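# Remove silicone mat from well plate into tray

## Task

Lift the silicone mat away from the well plate and place it in the tray, keeping the plate upright and in its original spot; the wells hold liquid, so the plate must never tilt.

## Robot and tools

Robot: two six-joint arms, left_arm and right_arm, each with a two-finger gripper. Their bases sit in the scene frame at left_arm (+0.004, +0.499, 0) m and right_arm (+0.061, -0.311, 0) m, each turned only a fraction of a degree about z. Scene frame: origin at table height midway between the arms, +x out over the table, +y toward left_arm, +z up. Arm names do not match image sides. Reported gripper positions (metres) and quaternions (wxyz) are in that arm's own base frame and may be off by a few centimetres; fixed cameras and the table use the scene frame. end_effector_position is the point between the closed pads; fingers point along gripper +z and open along its y; a block protrudes about 10 cm toward gripper +x.

Row layout (used by execute_actions and move): one flat list of 18 numbers covering both arms, left_arm first, then right_arm. Each arm's 9 numbers are: six absolute joint target angles in radians, in the order wrist pitch, forearm roll, wrist roll, elbow, shoulder, waist; then gripper position, force_limit, speed, each scaled -1 to 1. Both arms must always be filled in; to keep an arm as it is, repeat its current Joint targets and its last gripper numbers (0 is a real command, not 'no change'). Joint ranges: waist and shoulder about +/-3.49 and +/-3.14, elbow -1.187 to 4.328, forearm roll +/-3.316, wrist pitch +/-3.140, wrist roll +/-3.927. Targets more than 0.010 rad beyond a range end are refused if they also move further out; targets slightly past the true end are clipped and reported as 'joint sent to its limit'.

Gripper numbers: position +1 is 85 mm open, about -0.8 brings the pads together, -1 closes until blocked. force_limit and speed together set grip strength (roughly 30 N per pad at force_limit -1 with slow close, up to 200+ N with a fast close from wide open); speed -1/0/+1 is about 20/85/150 mm/s. To grip, send -1 and hold it, then check object_status: 2 means closed on something, 3 means reached the asked opening or fully shut, 0 moving, 1 blocked while opening. position_measured is in counts (3 open, 130 about 40 mm, 230 pads touching). A new force or speed only applies after a position change of 0.01 or more. A soft, thin mat may get less grip than a hard object.

Tools:
- execute_actions(actions, cameras): actions is a list of actions, each a table of up to 15 rows (one per 1/30 s step); a short table holds its last row for the rest. An empty list returns state plus all camera images and scene info.
- move(target, speed, blend, stop_force, zero, blocking, cameras): target is one 18-number row or a list of up to 15 rows, all absolute joint targets; all joints interpolate together, so grippers trace curves and nothing is avoided. speed (rad/s, 0.01 to 3.92, default 0.5) caps the fastest joint; one value or one per target. blend (rad) rounds corners in a list; 0 stops at each. stop_force (N, 12 to 80) ends an arm's path when the estimated push against its motion rises that much above its zero; use with low speed for touching down; omit it when pulling away from contact. zero=true rezeroes before the move. blocking=false returns after about 0.5 s while the move continues (not allowed with stop_force). Result adds a 'move:' line: done, off_target, moving, held or fault, possibly limits=held.
- wait(seconds 0 to 10): lets time pass holding commands.
- stop(): brakes a running move; fingers keep going.
- zoom_image(camera, region [x0,y0,x1,y1] in pixels, max 504x504): closer look at the latest image of a camera.
- finished_scene(scene): ends the current scene irreversibly; give the scene number shown in results.

Cameras: cam_head_left, cam_head_right, cam_high, cam_low, cam_left_wrist, cam_right_wrist, each 672x504; cameras=["all"] requests every view.

Result lines: Joint positions, Joint velocities ('within noise' when still) and Joint targets per arm in the joint order above; Tool commands; object_status; position_measured; Flange force along gripper x y z (noisy, includes held weight, 'no reading' near singular poses); 'joint command not followed' when the inter-arm clearance check altered commands; MOTOR HOT / OVER-TEMPERATURE FAULT warnings.

Cautions: an arm faults and goes limp for 10 s if any outside force reaches 150 N or contact torque hits 144 N m (first three big joints) or 36 N m (wrist joints); held weight counts. Arms are stiff, so commanding even slightly into a firm surface can fault. Avoid arm-to-arm contact and never close one gripper on the other's fingers. Do not knock or tilt the well plate, do not drop the mat while moving, and do not let anything leave the table. Long stretched poses or held loads heat motors. Joint speed caps and a 1 m/s tool limit apply; the world keeps running while you compose replies, and loose objects may be nudged occasionally.

Each tool is called after "Request:" as name(argument=value, ...), one argument or row to a line, values as JSON.

## Session

Request:
execute_actions(
  actions=[],
)

Scene clock: 0.00 s.
left_arm: end_effector_position=(+0.6401, -0.3467, +0.1294) position_measured=3 object_status=3 end_effector_quat_wxyz=(+0.011, +0.812, -0.150, +0.564) | right_arm: end_effector_position=(+0.2562, +0.0591, +0.3945) position_measured=3 object_status=3 end_effector_quat_wxyz=(-0.507, +0.150, +0.803, -0.274)
Joint names: [wrist pitch, forearm roll, wrist roll, elbow, shoulder, waist]
Joint positions: left_arm=[-0.5 -1.748 -1.323 -0.153 0.367 -0.732] | right_arm=[-2.698 -0.398 -1.104 0.226 0.292 0.488]
Joint velocities: within noise
Flange force (N): no reading
Joint targets: left_arm=[-0.500 -1.748 -1.323 -0.153 0.367 -0.732] | right_arm=[-2.698 -0.398 -1.104 0.226 0.292 0.488]
Tool commands: left_gripper/position=+1.0 left_gripper/force_limit=+1.0 left_gripper/speed=+1.0 right_gripper/position=+1.0 right_gripper/force_limit=+1.0 right_gripper/speed=+1.0

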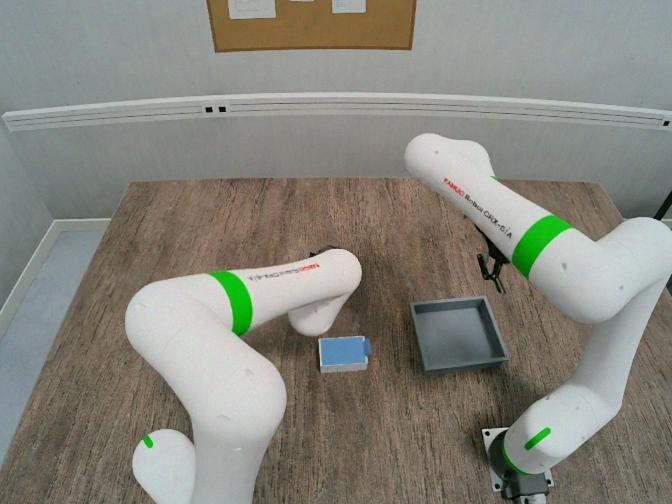

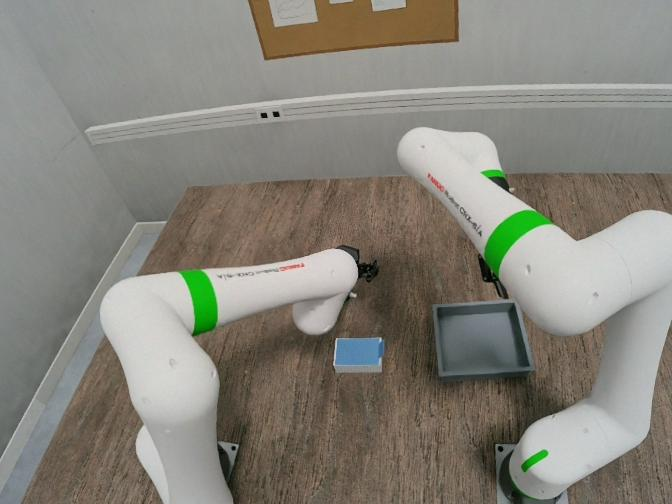

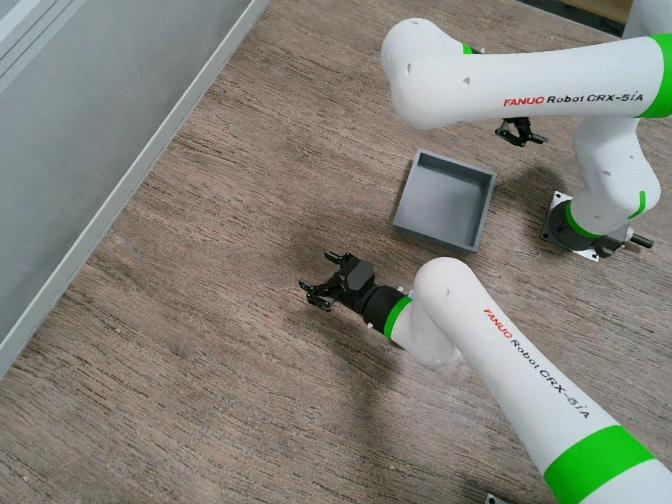

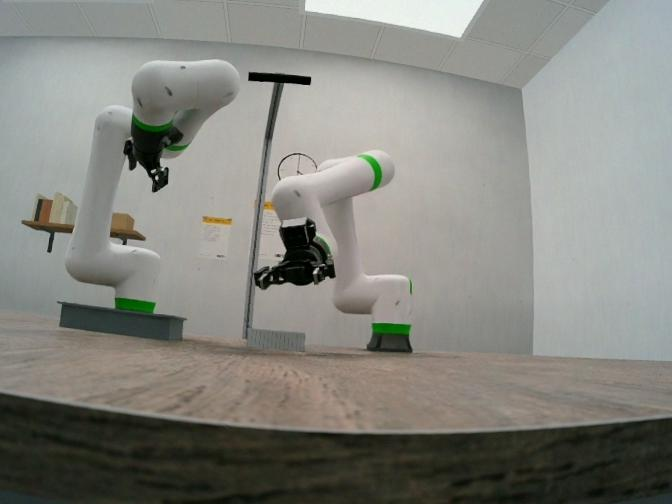

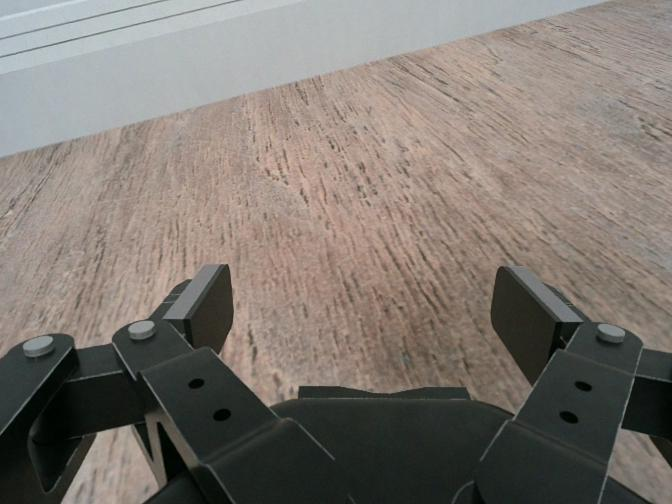

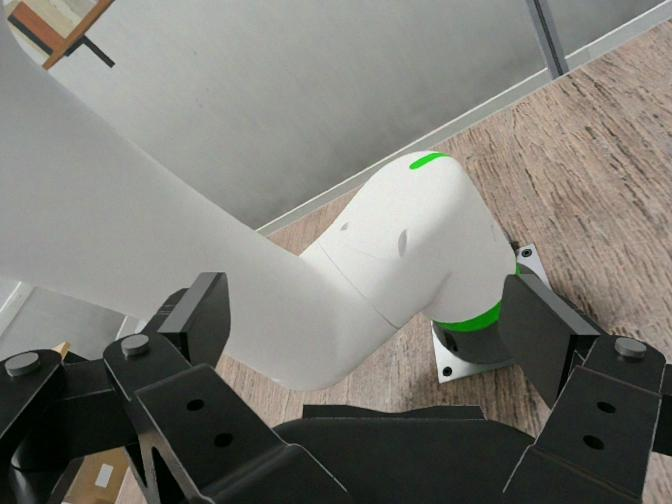

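Request:
zoom_image(
  camera="cam_head_left",
  region=[290, 310, 410, 400],
)

Request:
zoom_image(
  camera="cam_head_right",
  region=[310, 310, 430, 400],
)

Request:
zoom_image(
  camera="cam_low",
  region=[40, 280, 340, 380],
)

Scaled by 4.200 from the camera's 672x504 image, which has a finer 960x720 frame.

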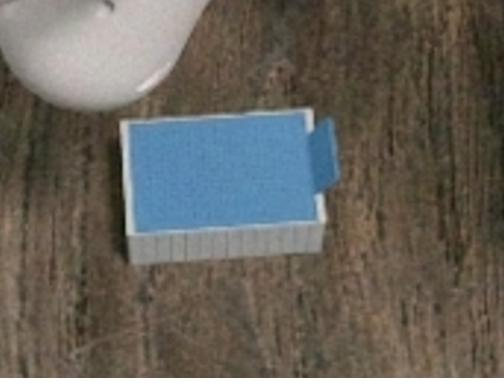

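Scaled by 4.200 from the camera's 672x504 image, which has a finer 960x720 frame.

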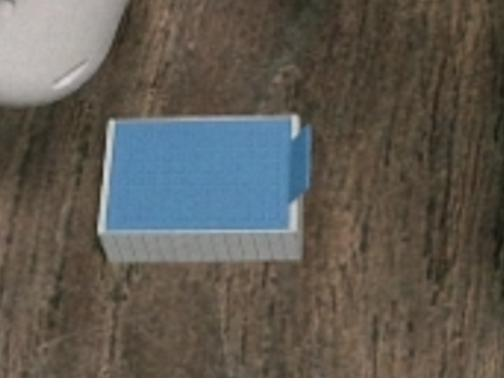

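Scaled by 1.680 from the camera's 672x504 image, which has a finer 960x720 frame.

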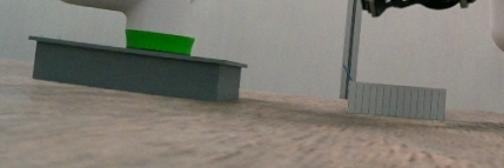

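Request:
move(
  target=[
    [-0.5,-1.748,-1.323,-0.053,0.15,-0.05,1,1,1,-1.615,0,-1.10,0.142,0.098,1.10,1,1,1],
  ],
  speed=0.9,
  cameras=["cam_right_wrist","cam_head_left","cam_head_right","cam_high"],
)

Scene clock: 3.87 s.
left_arm: end_effector_position=(+0.7381, +0.1336, +0.3489) position_measured=3 object_status=3 end_effector_quat_wxyz=(-0.150, +0.722, +0.161, +0.656) | right_arm: end_effector_position=(+0.3289, +0.3595, +0.2996) position_measured=3 object_status=3 end_effector_quat_wxyz=(+0.000, +0.000, +1.000, +0.000)
Joint names: [wrist pitch, forearm roll, wrist roll, elbow, shoulder, waist]
Joint positions: left_arm=[-0.5 -1.748 -1.323 -0.053 0.15 -0.05] | right_arm=[-1.615 0 -1.1 0.142 0.098 1.1]
Flange force (N): left_arm=[-5.1 4.7 8.2] | right_arm=[1.8 -2.3 3.1]
Joint targets: left_arm=[-0.500 -1.748 -1.323 -0.053 0.150 -0.050] | right_arm=[-1.615 0.000 -1.100 0.142 0.098 1.100]
move: done
Images, in order (width x height): cam_head_left 672x504, cam_head_right 672x504, cam_high 672x504, cam_right_wrist 672x504.

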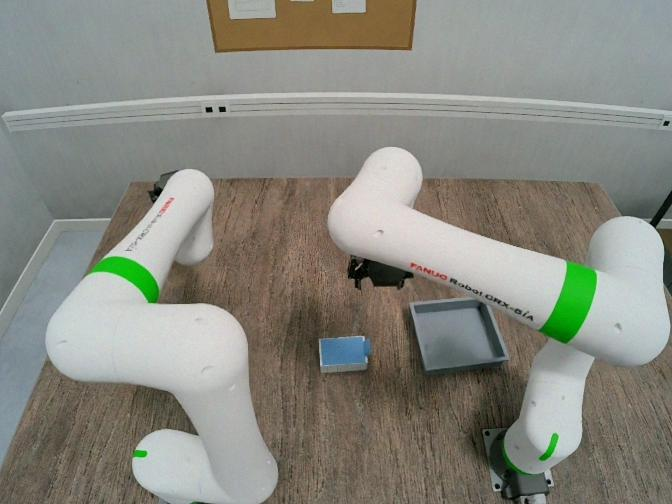

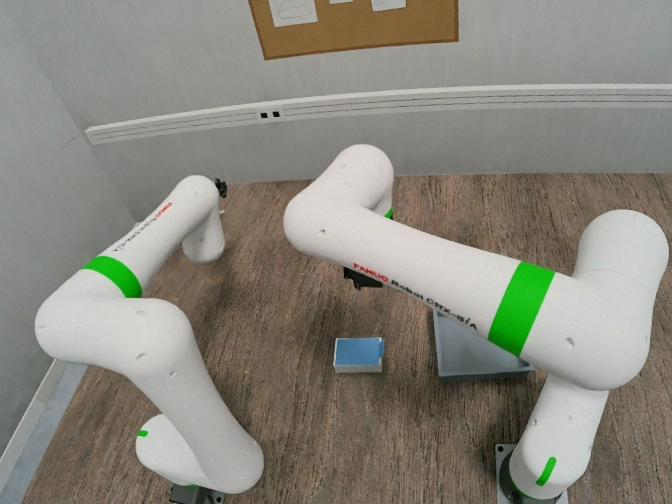

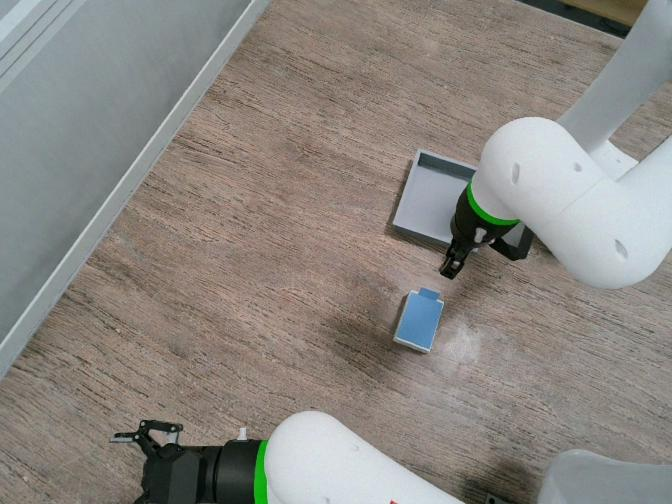

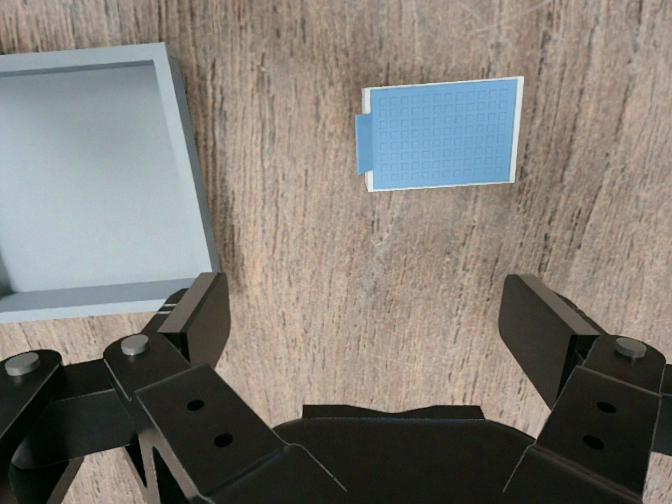

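Request:
move(
  target=[-0.5,-1.748,-1.323,-0.053,0.15,-0.05,1,1,1,-1.4981,0,-1.2972,0.0087,0.0814,1.2972,1,1,1],
  speed=0.6,
  cameras=["cam_right_wrist","cam_low"],
)

Scene clock: 5.37 s.
left_arm: end_effector_position=(+0.7381, +0.1336, +0.3490) position_measured=3 object_status=3 end_effector_quat_wxyz=(-0.149, +0.722, +0.161, +0.656) | right_arm: end_effector_position=(+0.2501, +0.4099, +0.2501) position_measured=3 object_status=3 end_effector_quat_wxyz=(+0.000, +0.000, +1.000, +0.000)
Joint names: [wrist pitch, forearm roll, wrist roll, elbow, shoulder, waist]
Joint positions: left_arm=[-0.5 -1.748 -1.323 -0.053 0.15 -0.05] | right_arm=[-1.498 0 -1.297 0.009 0.081 1.297]
Flange force (N): left_arm=[-5.1 5.0 8.7] | right_arm=[2.4 -2.5 2.1]
Joint targets: left_arm=[-0.500 -1.748 -1.323 -0.053 0.150 -0.050] | right_arm=[-1.498 0.000 -1.297 0.009 0.081 1.297]
move: done
Images, in order (width x height): cam_low 672x504, cam_right_wrist 672x504.

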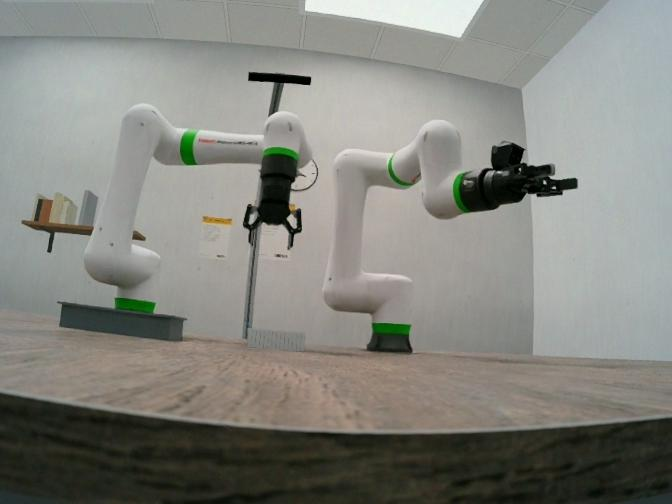

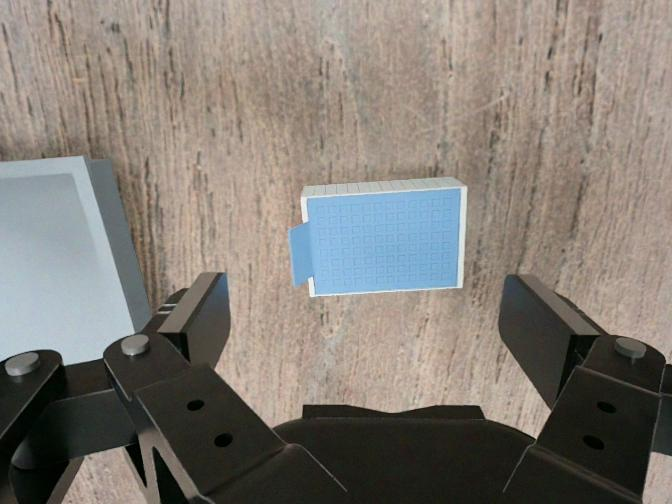

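Request:
zoom_image(
  camera="cam_low",
  region=[200, 300, 350, 370],
)

Request:
zoom_image(
  camera="cam_right_wrist",
  region=[270, 160, 490, 310],
)

Scaled by 3.360 from the camera's 672x504 image, which has a finer 960x720 frame.

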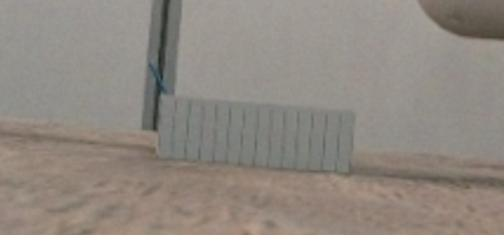

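Scaled by 2.291 from the camera's 672x504 image, which has a finer 960x720 frame.

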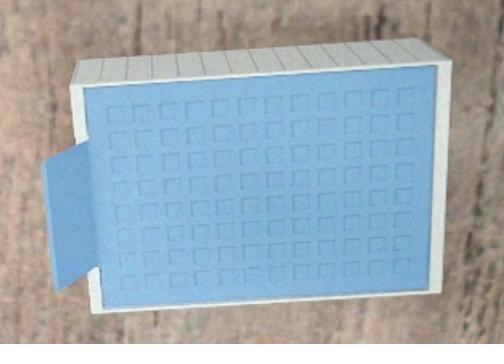

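Request:
move(
  target=[-0.5,-1.748,-1.323,-0.053,0.15,0.6,1,1,1,-1.1766,0,-1.0953,-0.2034,0.1908,1.1503,1,-1,-1],
  speed=0.6,
  cameras=["cam_right_wrist","cam_low","cam_head_left","cam_head_right"],
)

Request:
zoom_image(
  camera="cam_low",
  region=[200, 270, 350, 370],
)

Scene clock: 8.80 s.
left_arm: end_effector_position=(+0.5067, +0.5530, +0.3490) position_measured=3 object_status=3 end_effector_quat_wxyz=(-0.351, +0.633, +0.383, +0.574) | right_arm: end_effector_position=(+0.3125, +0.3804, +0.1101) position_measured=3 object_status=3 end_effector_quat_wxyz=(+0.000, -0.028, +1.000, +0.000)
Joint names: [wrist pitch, forearm roll, wrist roll, elbow, shoulder, waist]
Joint positions: left_arm=[-0.5 -1.748 -1.323 -0.053 0.15 0.6] | right_arm=[-1.177 0 -1.095 -0.203 0.191 1.15]
Flange force (N): left_arm=[-5.2 4.9 8.9] | right_arm=[2.9 -2.0 2.1]
Joint targets: left_arm=[-0.500 -1.748 -1.323 -0.053 0.150 0.600] | right_arm=[-1.177 0.000 -1.095 -0.203 0.191 1.150]
move: done
Images, in order (width x height): cam_head_left 672x504, cam_head_right 672x504, cam_low 672x504, cam_right_wrist 672x504.

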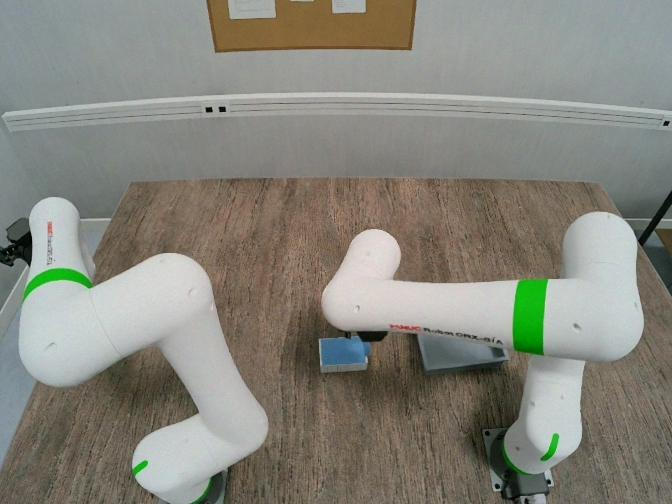

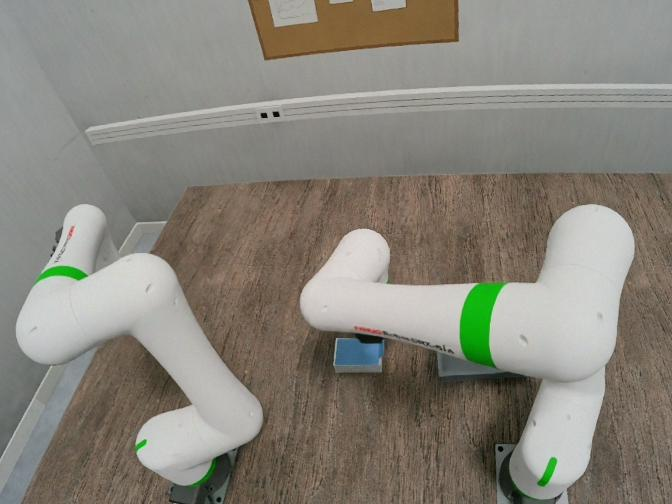

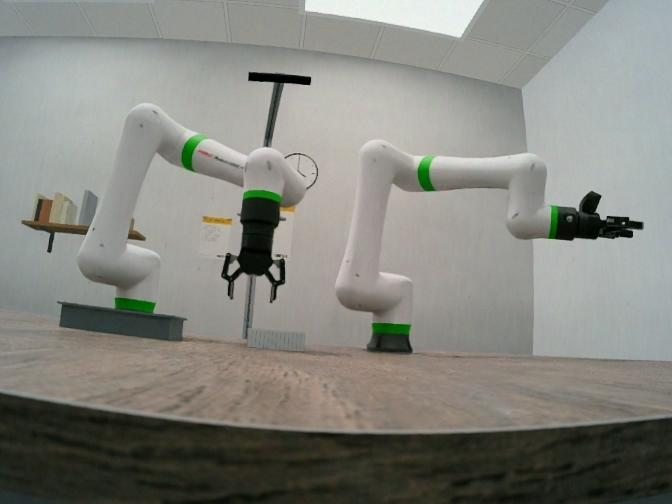

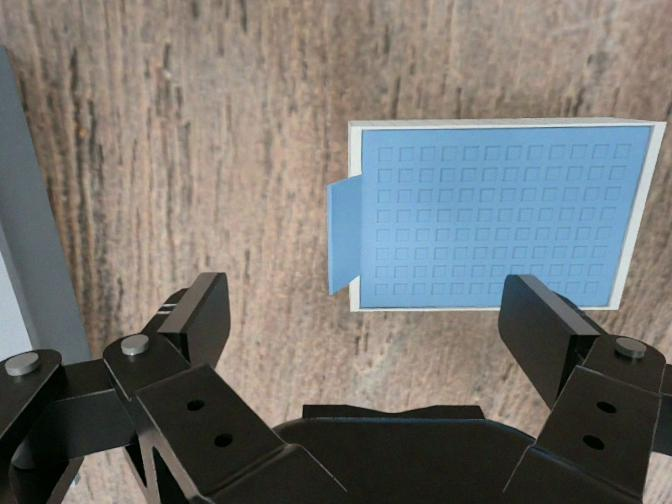

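Scaled by 3.360 from the camera's 672x504 image, which has a finer 960x720 frame.

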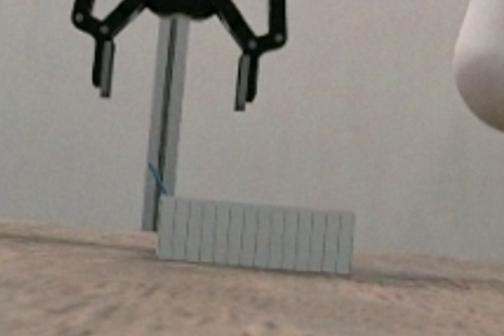

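Request:
move(
  target=[-0.5,-1.748,-1.323,-0.053,0.15,0.6,1,1,1,-1.0760,0,-1.0953,-0.2578,0.2370,1.1503,1,-1,-1],
  speed=0.2,
  cameras=["cam_right_wrist","cam_low"],
)

Request:
zoom_image(
  camera="cam_low",
  region=[200, 290, 350, 370],
)

Scene clock: 9.90 s.
left_arm: end_effector_position=(+0.5067, +0.5530, +0.3490) position_measured=3 object_status=3 end_effector_quat_wxyz=(-0.351, +0.633, +0.383, +0.574) | right_arm: end_effector_position=(+0.3125, +0.3803, +0.0670) position_measured=3 object_status=3 end_effector_quat_wxyz=(+0.000, -0.027, +1.000, +0.000)
Joint names: [wrist pitch, forearm roll, wrist roll, elbow, shoulder, waist]
Joint positions: left_arm=[-0.5 -1.748 -1.323 -0.053 0.15 0.6] | right_arm=[-1.076 0 -1.095 -0.258 0.237 1.15]
Flange force (N): left_arm=[-5.2 5.3 8.6] | right_arm=[2.9 -1.8 1.6]
Joint targets: left_arm=[-0.500 -1.748 -1.323 -0.053 0.150 0.600] | right_arm=[-1.076 0.000 -1.095 -0.258 0.237 1.150]
move: done
Images, in order (width x height): cam_low 672x504, cam_right_wrist 672x504.

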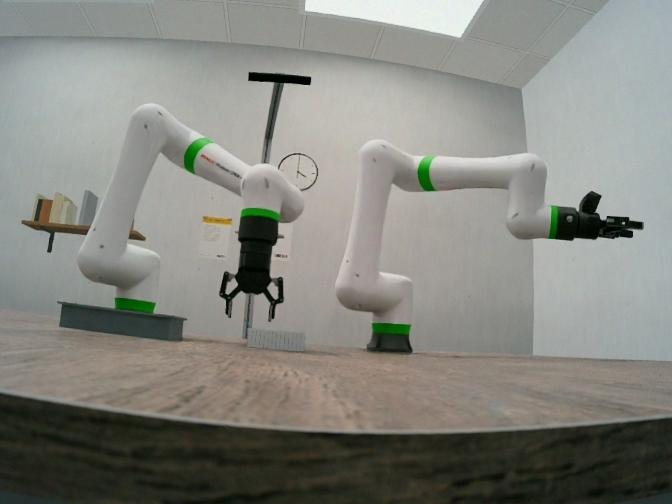

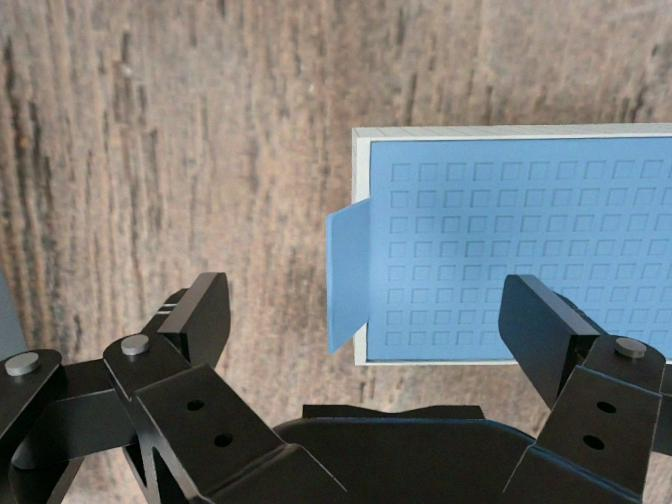

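Scaled by 3.360 from the camera's 672x504 image, which has a finer 960x720 frame.

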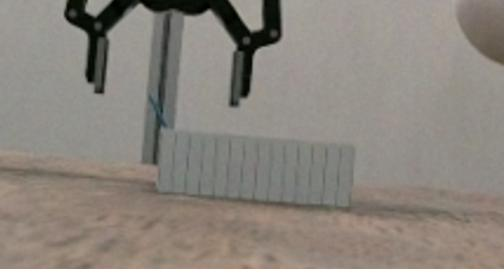

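Request:
move(
  target=[
    [-0.5,-1.748,-1.323,-0.053,0.15,0.6,1,1,1,-1.0690,0,-1.0953,-0.2616,0.2402,1.1503,1,-1,-1],
    [-0.5,-1.748,-1.323,-0.053,0.15,0.6,1,1,1,-1.0690,0,-1.0953,-0.2616,0.2402,1.1503,-1,-1,-1],
  ],
  speed=0.2,
  cameras=["cam_right_wrist","cam_low"],
)

Request:
zoom_image(
  camera="cam_low",
  region=[200, 290, 350, 370],
)

Scene clock: 15.30 s.
left_arm: end_effector_position=(+0.5067, +0.5530, +0.3490) position_measured=3 object_status=3 end_effector_quat_wxyz=(-0.351, +0.633, +0.383, +0.574) | right_arm: end_effector_position=(+0.3124, +0.3801, +0.0640) position_measured=226 object_status=0 end_effector_quat_wxyz=(+0.000, -0.027, +1.000, +0.000)
Joint names: [wrist pitch, forearm roll, wrist roll, elbow, shoulder, waist]
Joint positions: left_arm=[-0.5 -1.748 -1.323 -0.053 0.15 0.6] | right_arm=[-1.069 0 -1.095 -0.262 0.24 1.15]
Flange force (N): left_arm=[-5.4 5.2 8.5] | right_arm=[2.8 -1.8 1.2]
Joint targets: left_arm=[-0.500 -1.748 -1.323 -0.053 0.150 0.600] | right_arm=[-1.069 0.000 -1.095 -0.262 0.240 1.150]
move: done
Images, in order (width x height): cam_low 672x504, cam_right_wrist 672x504.

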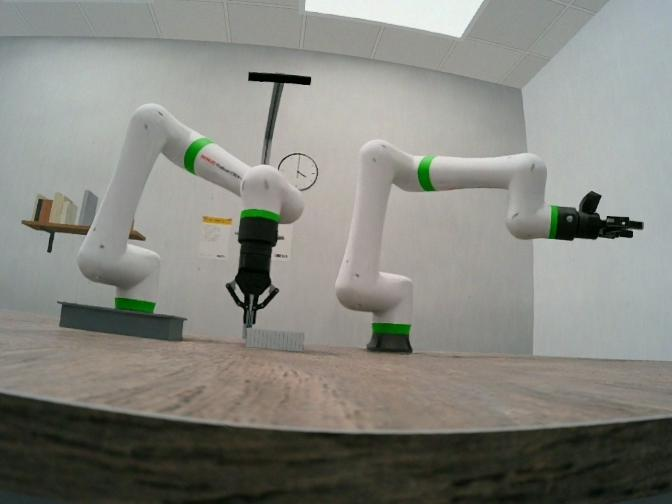

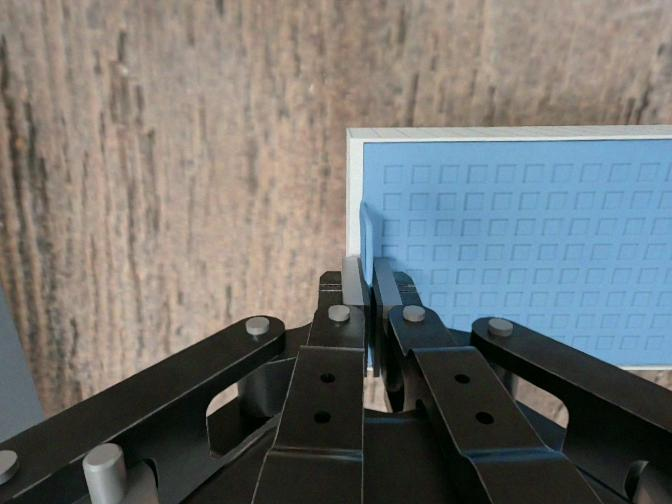

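Scaled by 3.360 from the camera's 672x504 image, which has a finer 960x720 frame.

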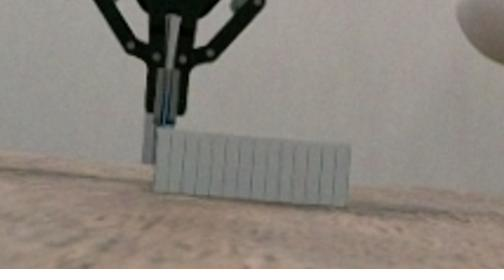

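Request:
move(
  target=[-0.5,-1.748,-1.323,-0.053,0.15,0.6,1,1,1,-1.1314,0,-1.1223,-0.1710,0.2684,1.1773,-1,-1,-1],
  speed=0.06,
  cameras=["cam_right_wrist","cam_low"],
)

Request:
zoom_image(
  camera="cam_low",
  region=[200, 290, 350, 370],
)

Scene clock: 17.93 s.
left_arm: end_effector_position=(+0.5067, +0.5530, +0.3490) position_measured=3 object_status=3 end_effector_quat_wxyz=(-0.351, +0.633, +0.383, +0.574) | right_arm: end_effector_position=(+0.3110, +0.4100, +0.0850) position_measured=226 object_status=2 end_effector_quat_wxyz=(+0.000, -0.027, +1.000, +0.000)
Joint names: [wrist pitch, forearm roll, wrist roll, elbow, shoulder, waist]
Joint positions: left_arm=[-0.5 -1.748 -1.323 -0.053 0.15 0.6] | right_arm=[-1.131 0 -1.122 -0.171 0.268 1.177]
Flange force (N): left_arm=[-4.7 5.3 8.7] | right_arm=[2.3 -2.4 3.2]
Joint targets: left_arm=[-0.500 -1.748 -1.323 -0.053 0.150 0.600] | right_arm=[-1.131 0.000 -1.122 -0.171 0.268 1.177]
move: done
Images, in order (width x height): cam_low 672x504, cam_right_wrist 672x504.

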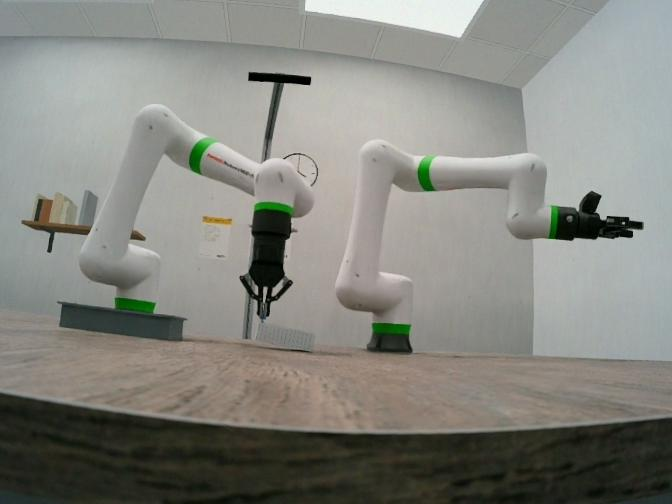

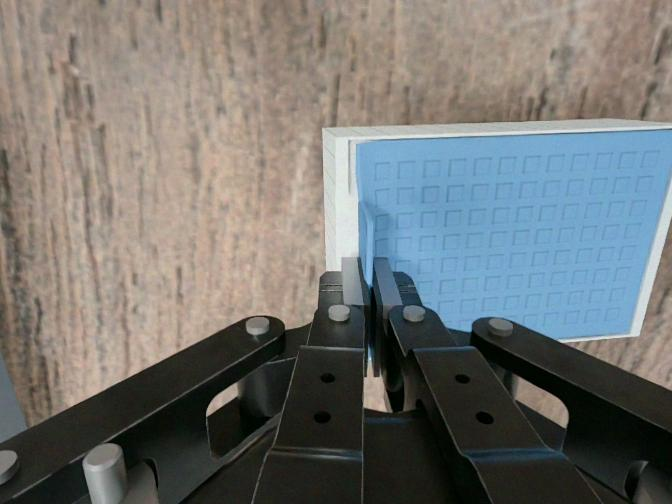

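Scaled by 3.360 from the camera's 672x504 image, which has a finer 960x720 frame.

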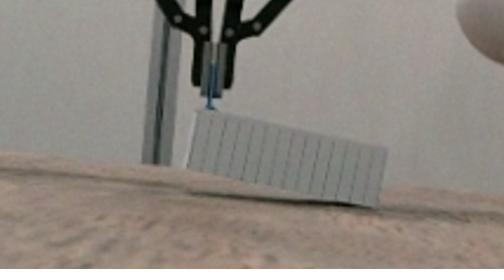

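Request:
move(
  target=[-0.5,-1.748,-1.323,-0.053,0.15,0.6,1,1,1,-1.0837,0,-1.1223,-0.1953,0.2918,1.1773,-1,-1,-1],
  speed=0.05,
  cameras=["cam_right_wrist","cam_low","cam_head_left","cam_head_right"],
)

Request:
zoom_image(
  camera="cam_low",
  region=[200, 290, 350, 370],
)

Request:
zoom_image(
  camera="cam_head_right",
  region=[310, 310, 430, 400],
)

Scene clock: 19.33 s.
left_arm: end_effector_position=(+0.5067, +0.5530, +0.3490) position_measured=3 object_status=3 end_effector_quat_wxyz=(-0.351, +0.633, +0.383, +0.574) | right_arm: end_effector_position=(+0.3110, +0.4100, +0.0640) position_measured=226 object_status=2 end_effector_quat_wxyz=(+0.000, -0.027, +1.000, +0.000)
Joint names: [wrist pitch, forearm roll, wrist roll, elbow, shoulder, waist]
Joint positions: left_arm=[-0.5 -1.748 -1.323 -0.053 0.15 0.6] | right_arm=[-1.084 0 -1.122 -0.195 0.292 1.177]
Flange force (N): left_arm=[-4.8 5.4 8.3] | right_arm=[2.5 -3.0 0.8]
Joint targets: left_arm=[-0.500 -1.748 -1.323 -0.053 0.150 0.600] | right_arm=[-1.084 0.000 -1.122 -0.195 0.292 1.177]
move: done
Images, in order (width x height): cam_head_left 672x504, cam_head_right 672x504, cam_low 672x504, cam_right_wrist 672x504.

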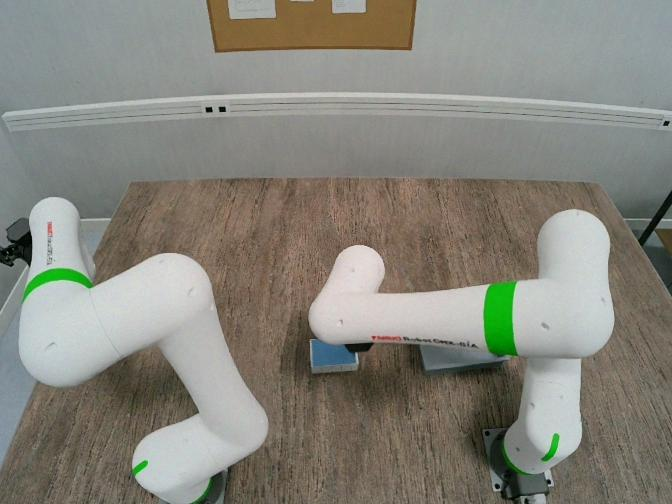

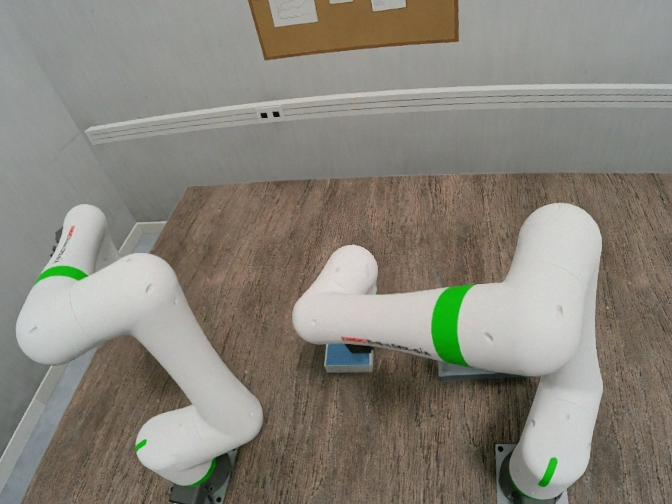

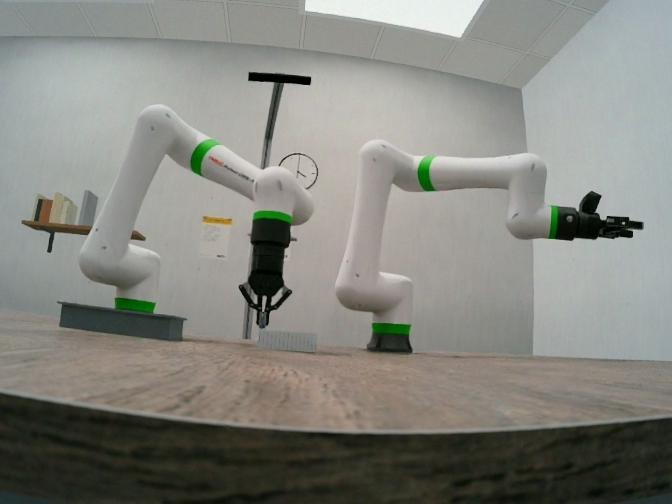

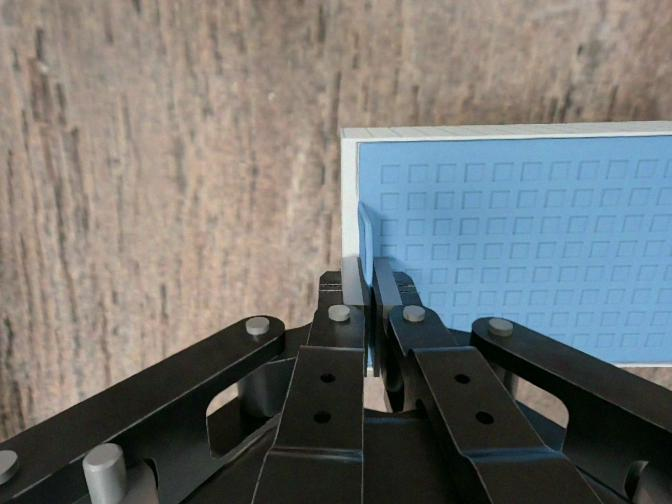

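Scaled by 3.360 from the camera's 672x504 image, which has a finer 960x720 frame.

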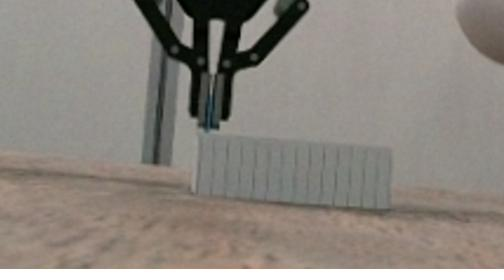

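Scaled by 4.200 from the camera's 672x504 image, which has a finer 960x720 frame.

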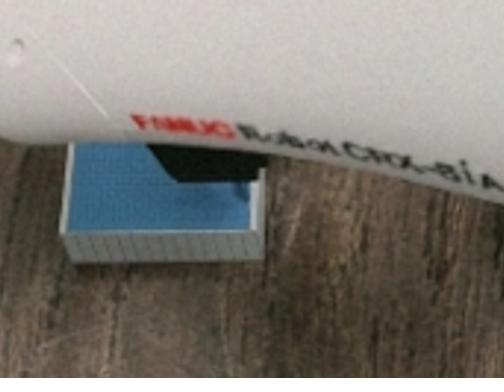

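Request:
move(
  target=[-0.8788,1.1356,2.417,-0.5,-0.1,0.6,-1,1,-1,-1.0690,0,-1.0953,-0.2616,0.2402,1.1503,-1,-1,-1],
  speed=1.2,
  cameras=["cam_right_wrist","cam_low","cam_head_left"],
)

Request:
zoom_image(
  camera="cam_low",
  region=[200, 290, 350, 370],
)

Scene clock: 27.70 s.
left_arm: end_effector_position=(+0.6040, +0.0826, +0.3631) position_measured=231 object_status=0 end_effector_quat_wxyz=(+0.287, +0.850, +0.227, +0.379) | right_arm: end_effector_position=(+0.3124, +0.3801, +0.0640) position_measured=226 object_status=2 end_effector_quat_wxyz=(+0.000, -0.027, +1.000, +0.000)
Joint names: [wrist pitch, forearm roll, wrist roll, elbow, shoulder, waist]
Joint positions: left_arm=[-0.879 1.136 2.417 -0.5 -0.1 0.6] | right_arm=[-1.069 0 -1.095 -0.262 0.24 1.15]
Flange force (N): left_arm=[7.3 2.2 6.8] | right_arm=[2.2 -0.9 1.8]
Joint targets: left_arm=[-0.879 1.136 2.417 -0.500 -0.100 0.600] | right_arm=[-1.069 0.000 -1.095 -0.262 0.240 1.150]
move: done
Images, in order (width x height): cam_head_left 672x504, cam_low 672x504, cam_right_wrist 672x504.

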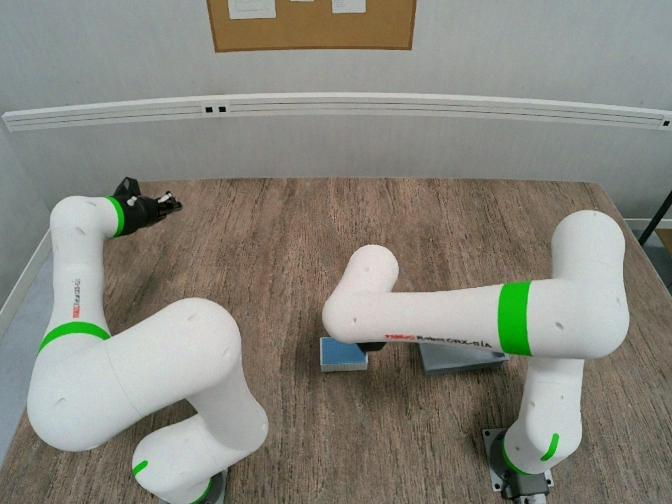

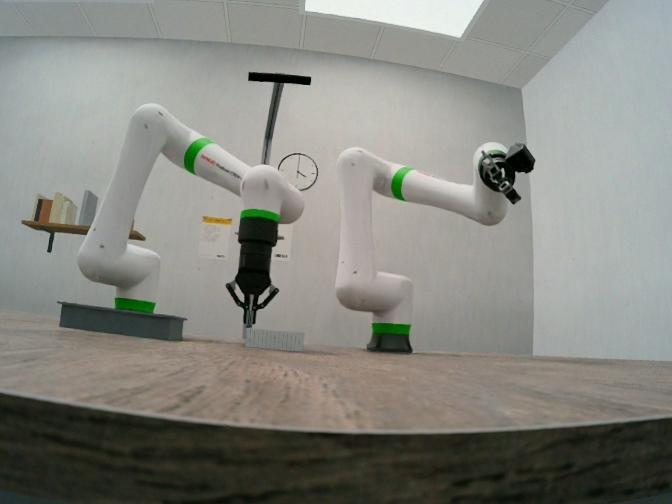

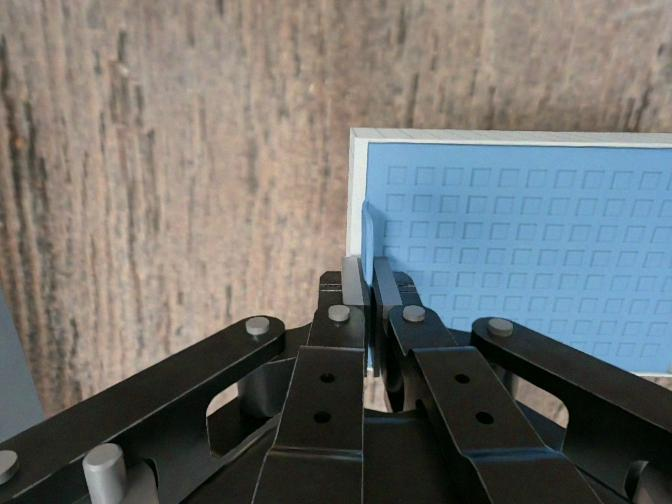

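Scaled by 3.360 from the camera's 672x504 image, which has a finer 960x720 frame.

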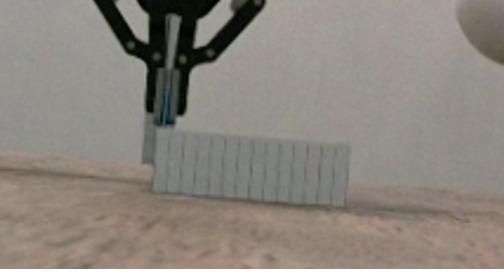

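Request:
move(
  target=[-0.8788,1.1356,2.417,-0.8597,0.0836,-0.1505,-1,1,-1,-1.0690,0,-1.0953,-0.2616,0.2402,1.1503,-1,-1,-1],
  speed=0.5,
  cameras=["cam_right_wrist","cam_left_wrist","cam_low","cam_head_left","cam_high"],
)

Request:
zoom_image(
  camera="cam_low",
  region=[200, 230, 350, 370],
)

Scene clock: 30.40 s.
left_arm: end_effector_position=(+0.3715, -0.3323, +0.0938) position_measured=231 object_status=3 end_effector_quat_wxyz=(+0.383, +0.924, +0.001, +0.003) | right_arm: end_effector_position=(+0.3124, +0.3801, +0.0640) position_measured=226 object_status=2 end_effector_quat_wxyz=(+0.000, -0.027, +1.000, +0.000)
Joint names: [wrist pitch, forearm roll, wrist roll, elbow, shoulder, waist]
Joint positions: left_arm=[-0.879 1.136 2.417 -0.86 0.084 -0.15] | right_arm=[-1.069 0 -1.095 -0.262 0.24 1.15]
Flange force (N): left_arm=[6.8 1.5 6.2] | right_arm=[2.4 -1.0 1.2]
Joint targets: left_arm=[-0.879 1.136 2.417 -0.860 0.084 -0.150] | right_arm=[-1.069 0.000 -1.095 -0.262 0.240 1.150]
move: done
Images, in order (width x height): cam_head_left 672x504, cam_high 672x504, cam_low 672x504, cam_left_wrist 672x504, cam_right_wrist 672x504.

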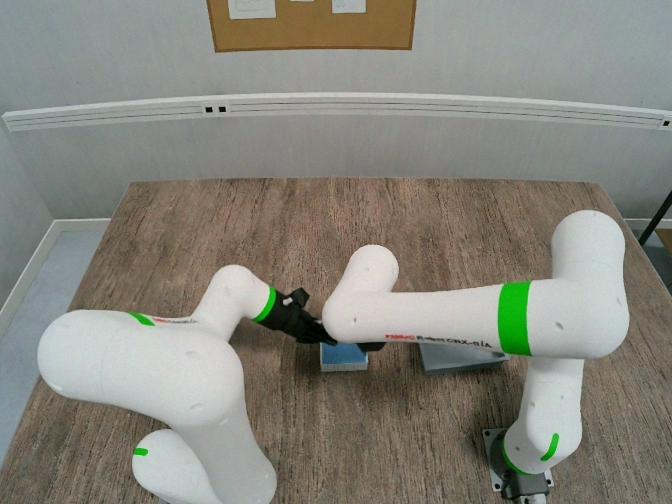

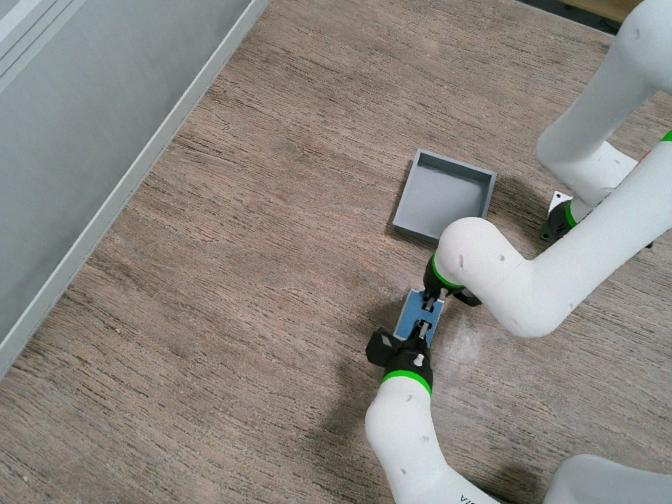

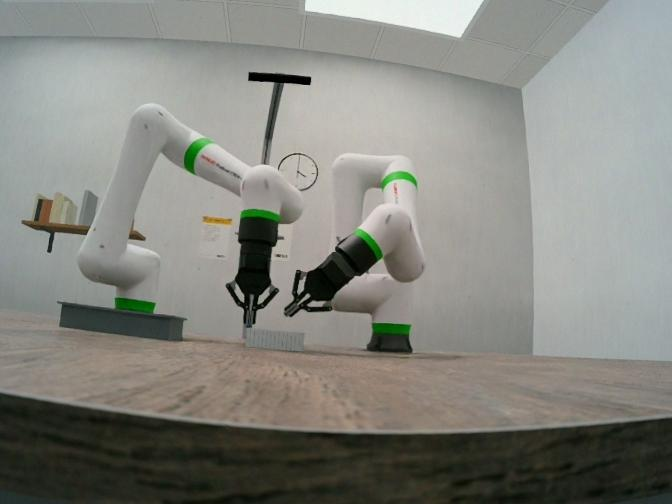

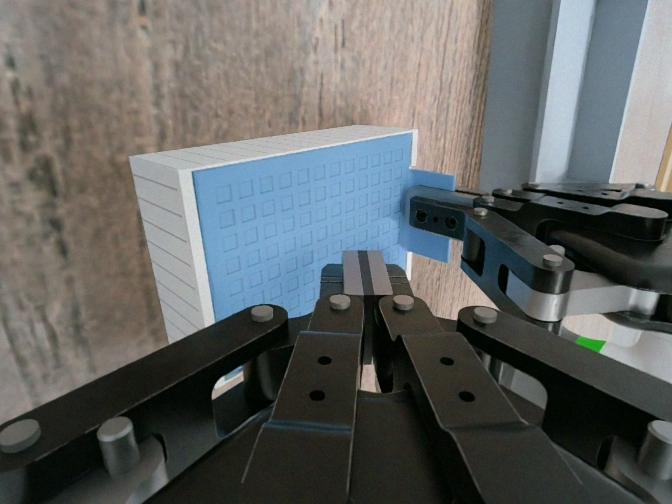

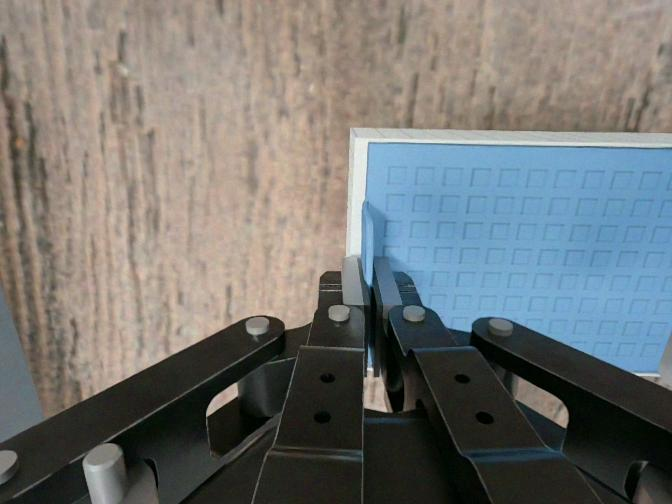

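Scaled by 3.360 from the camera's 672x504 image, which has a finer 960x720 frame.

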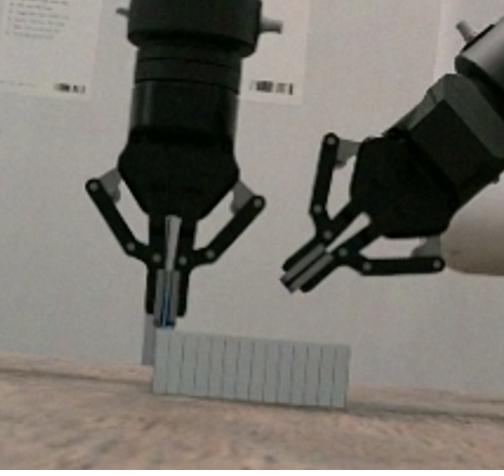

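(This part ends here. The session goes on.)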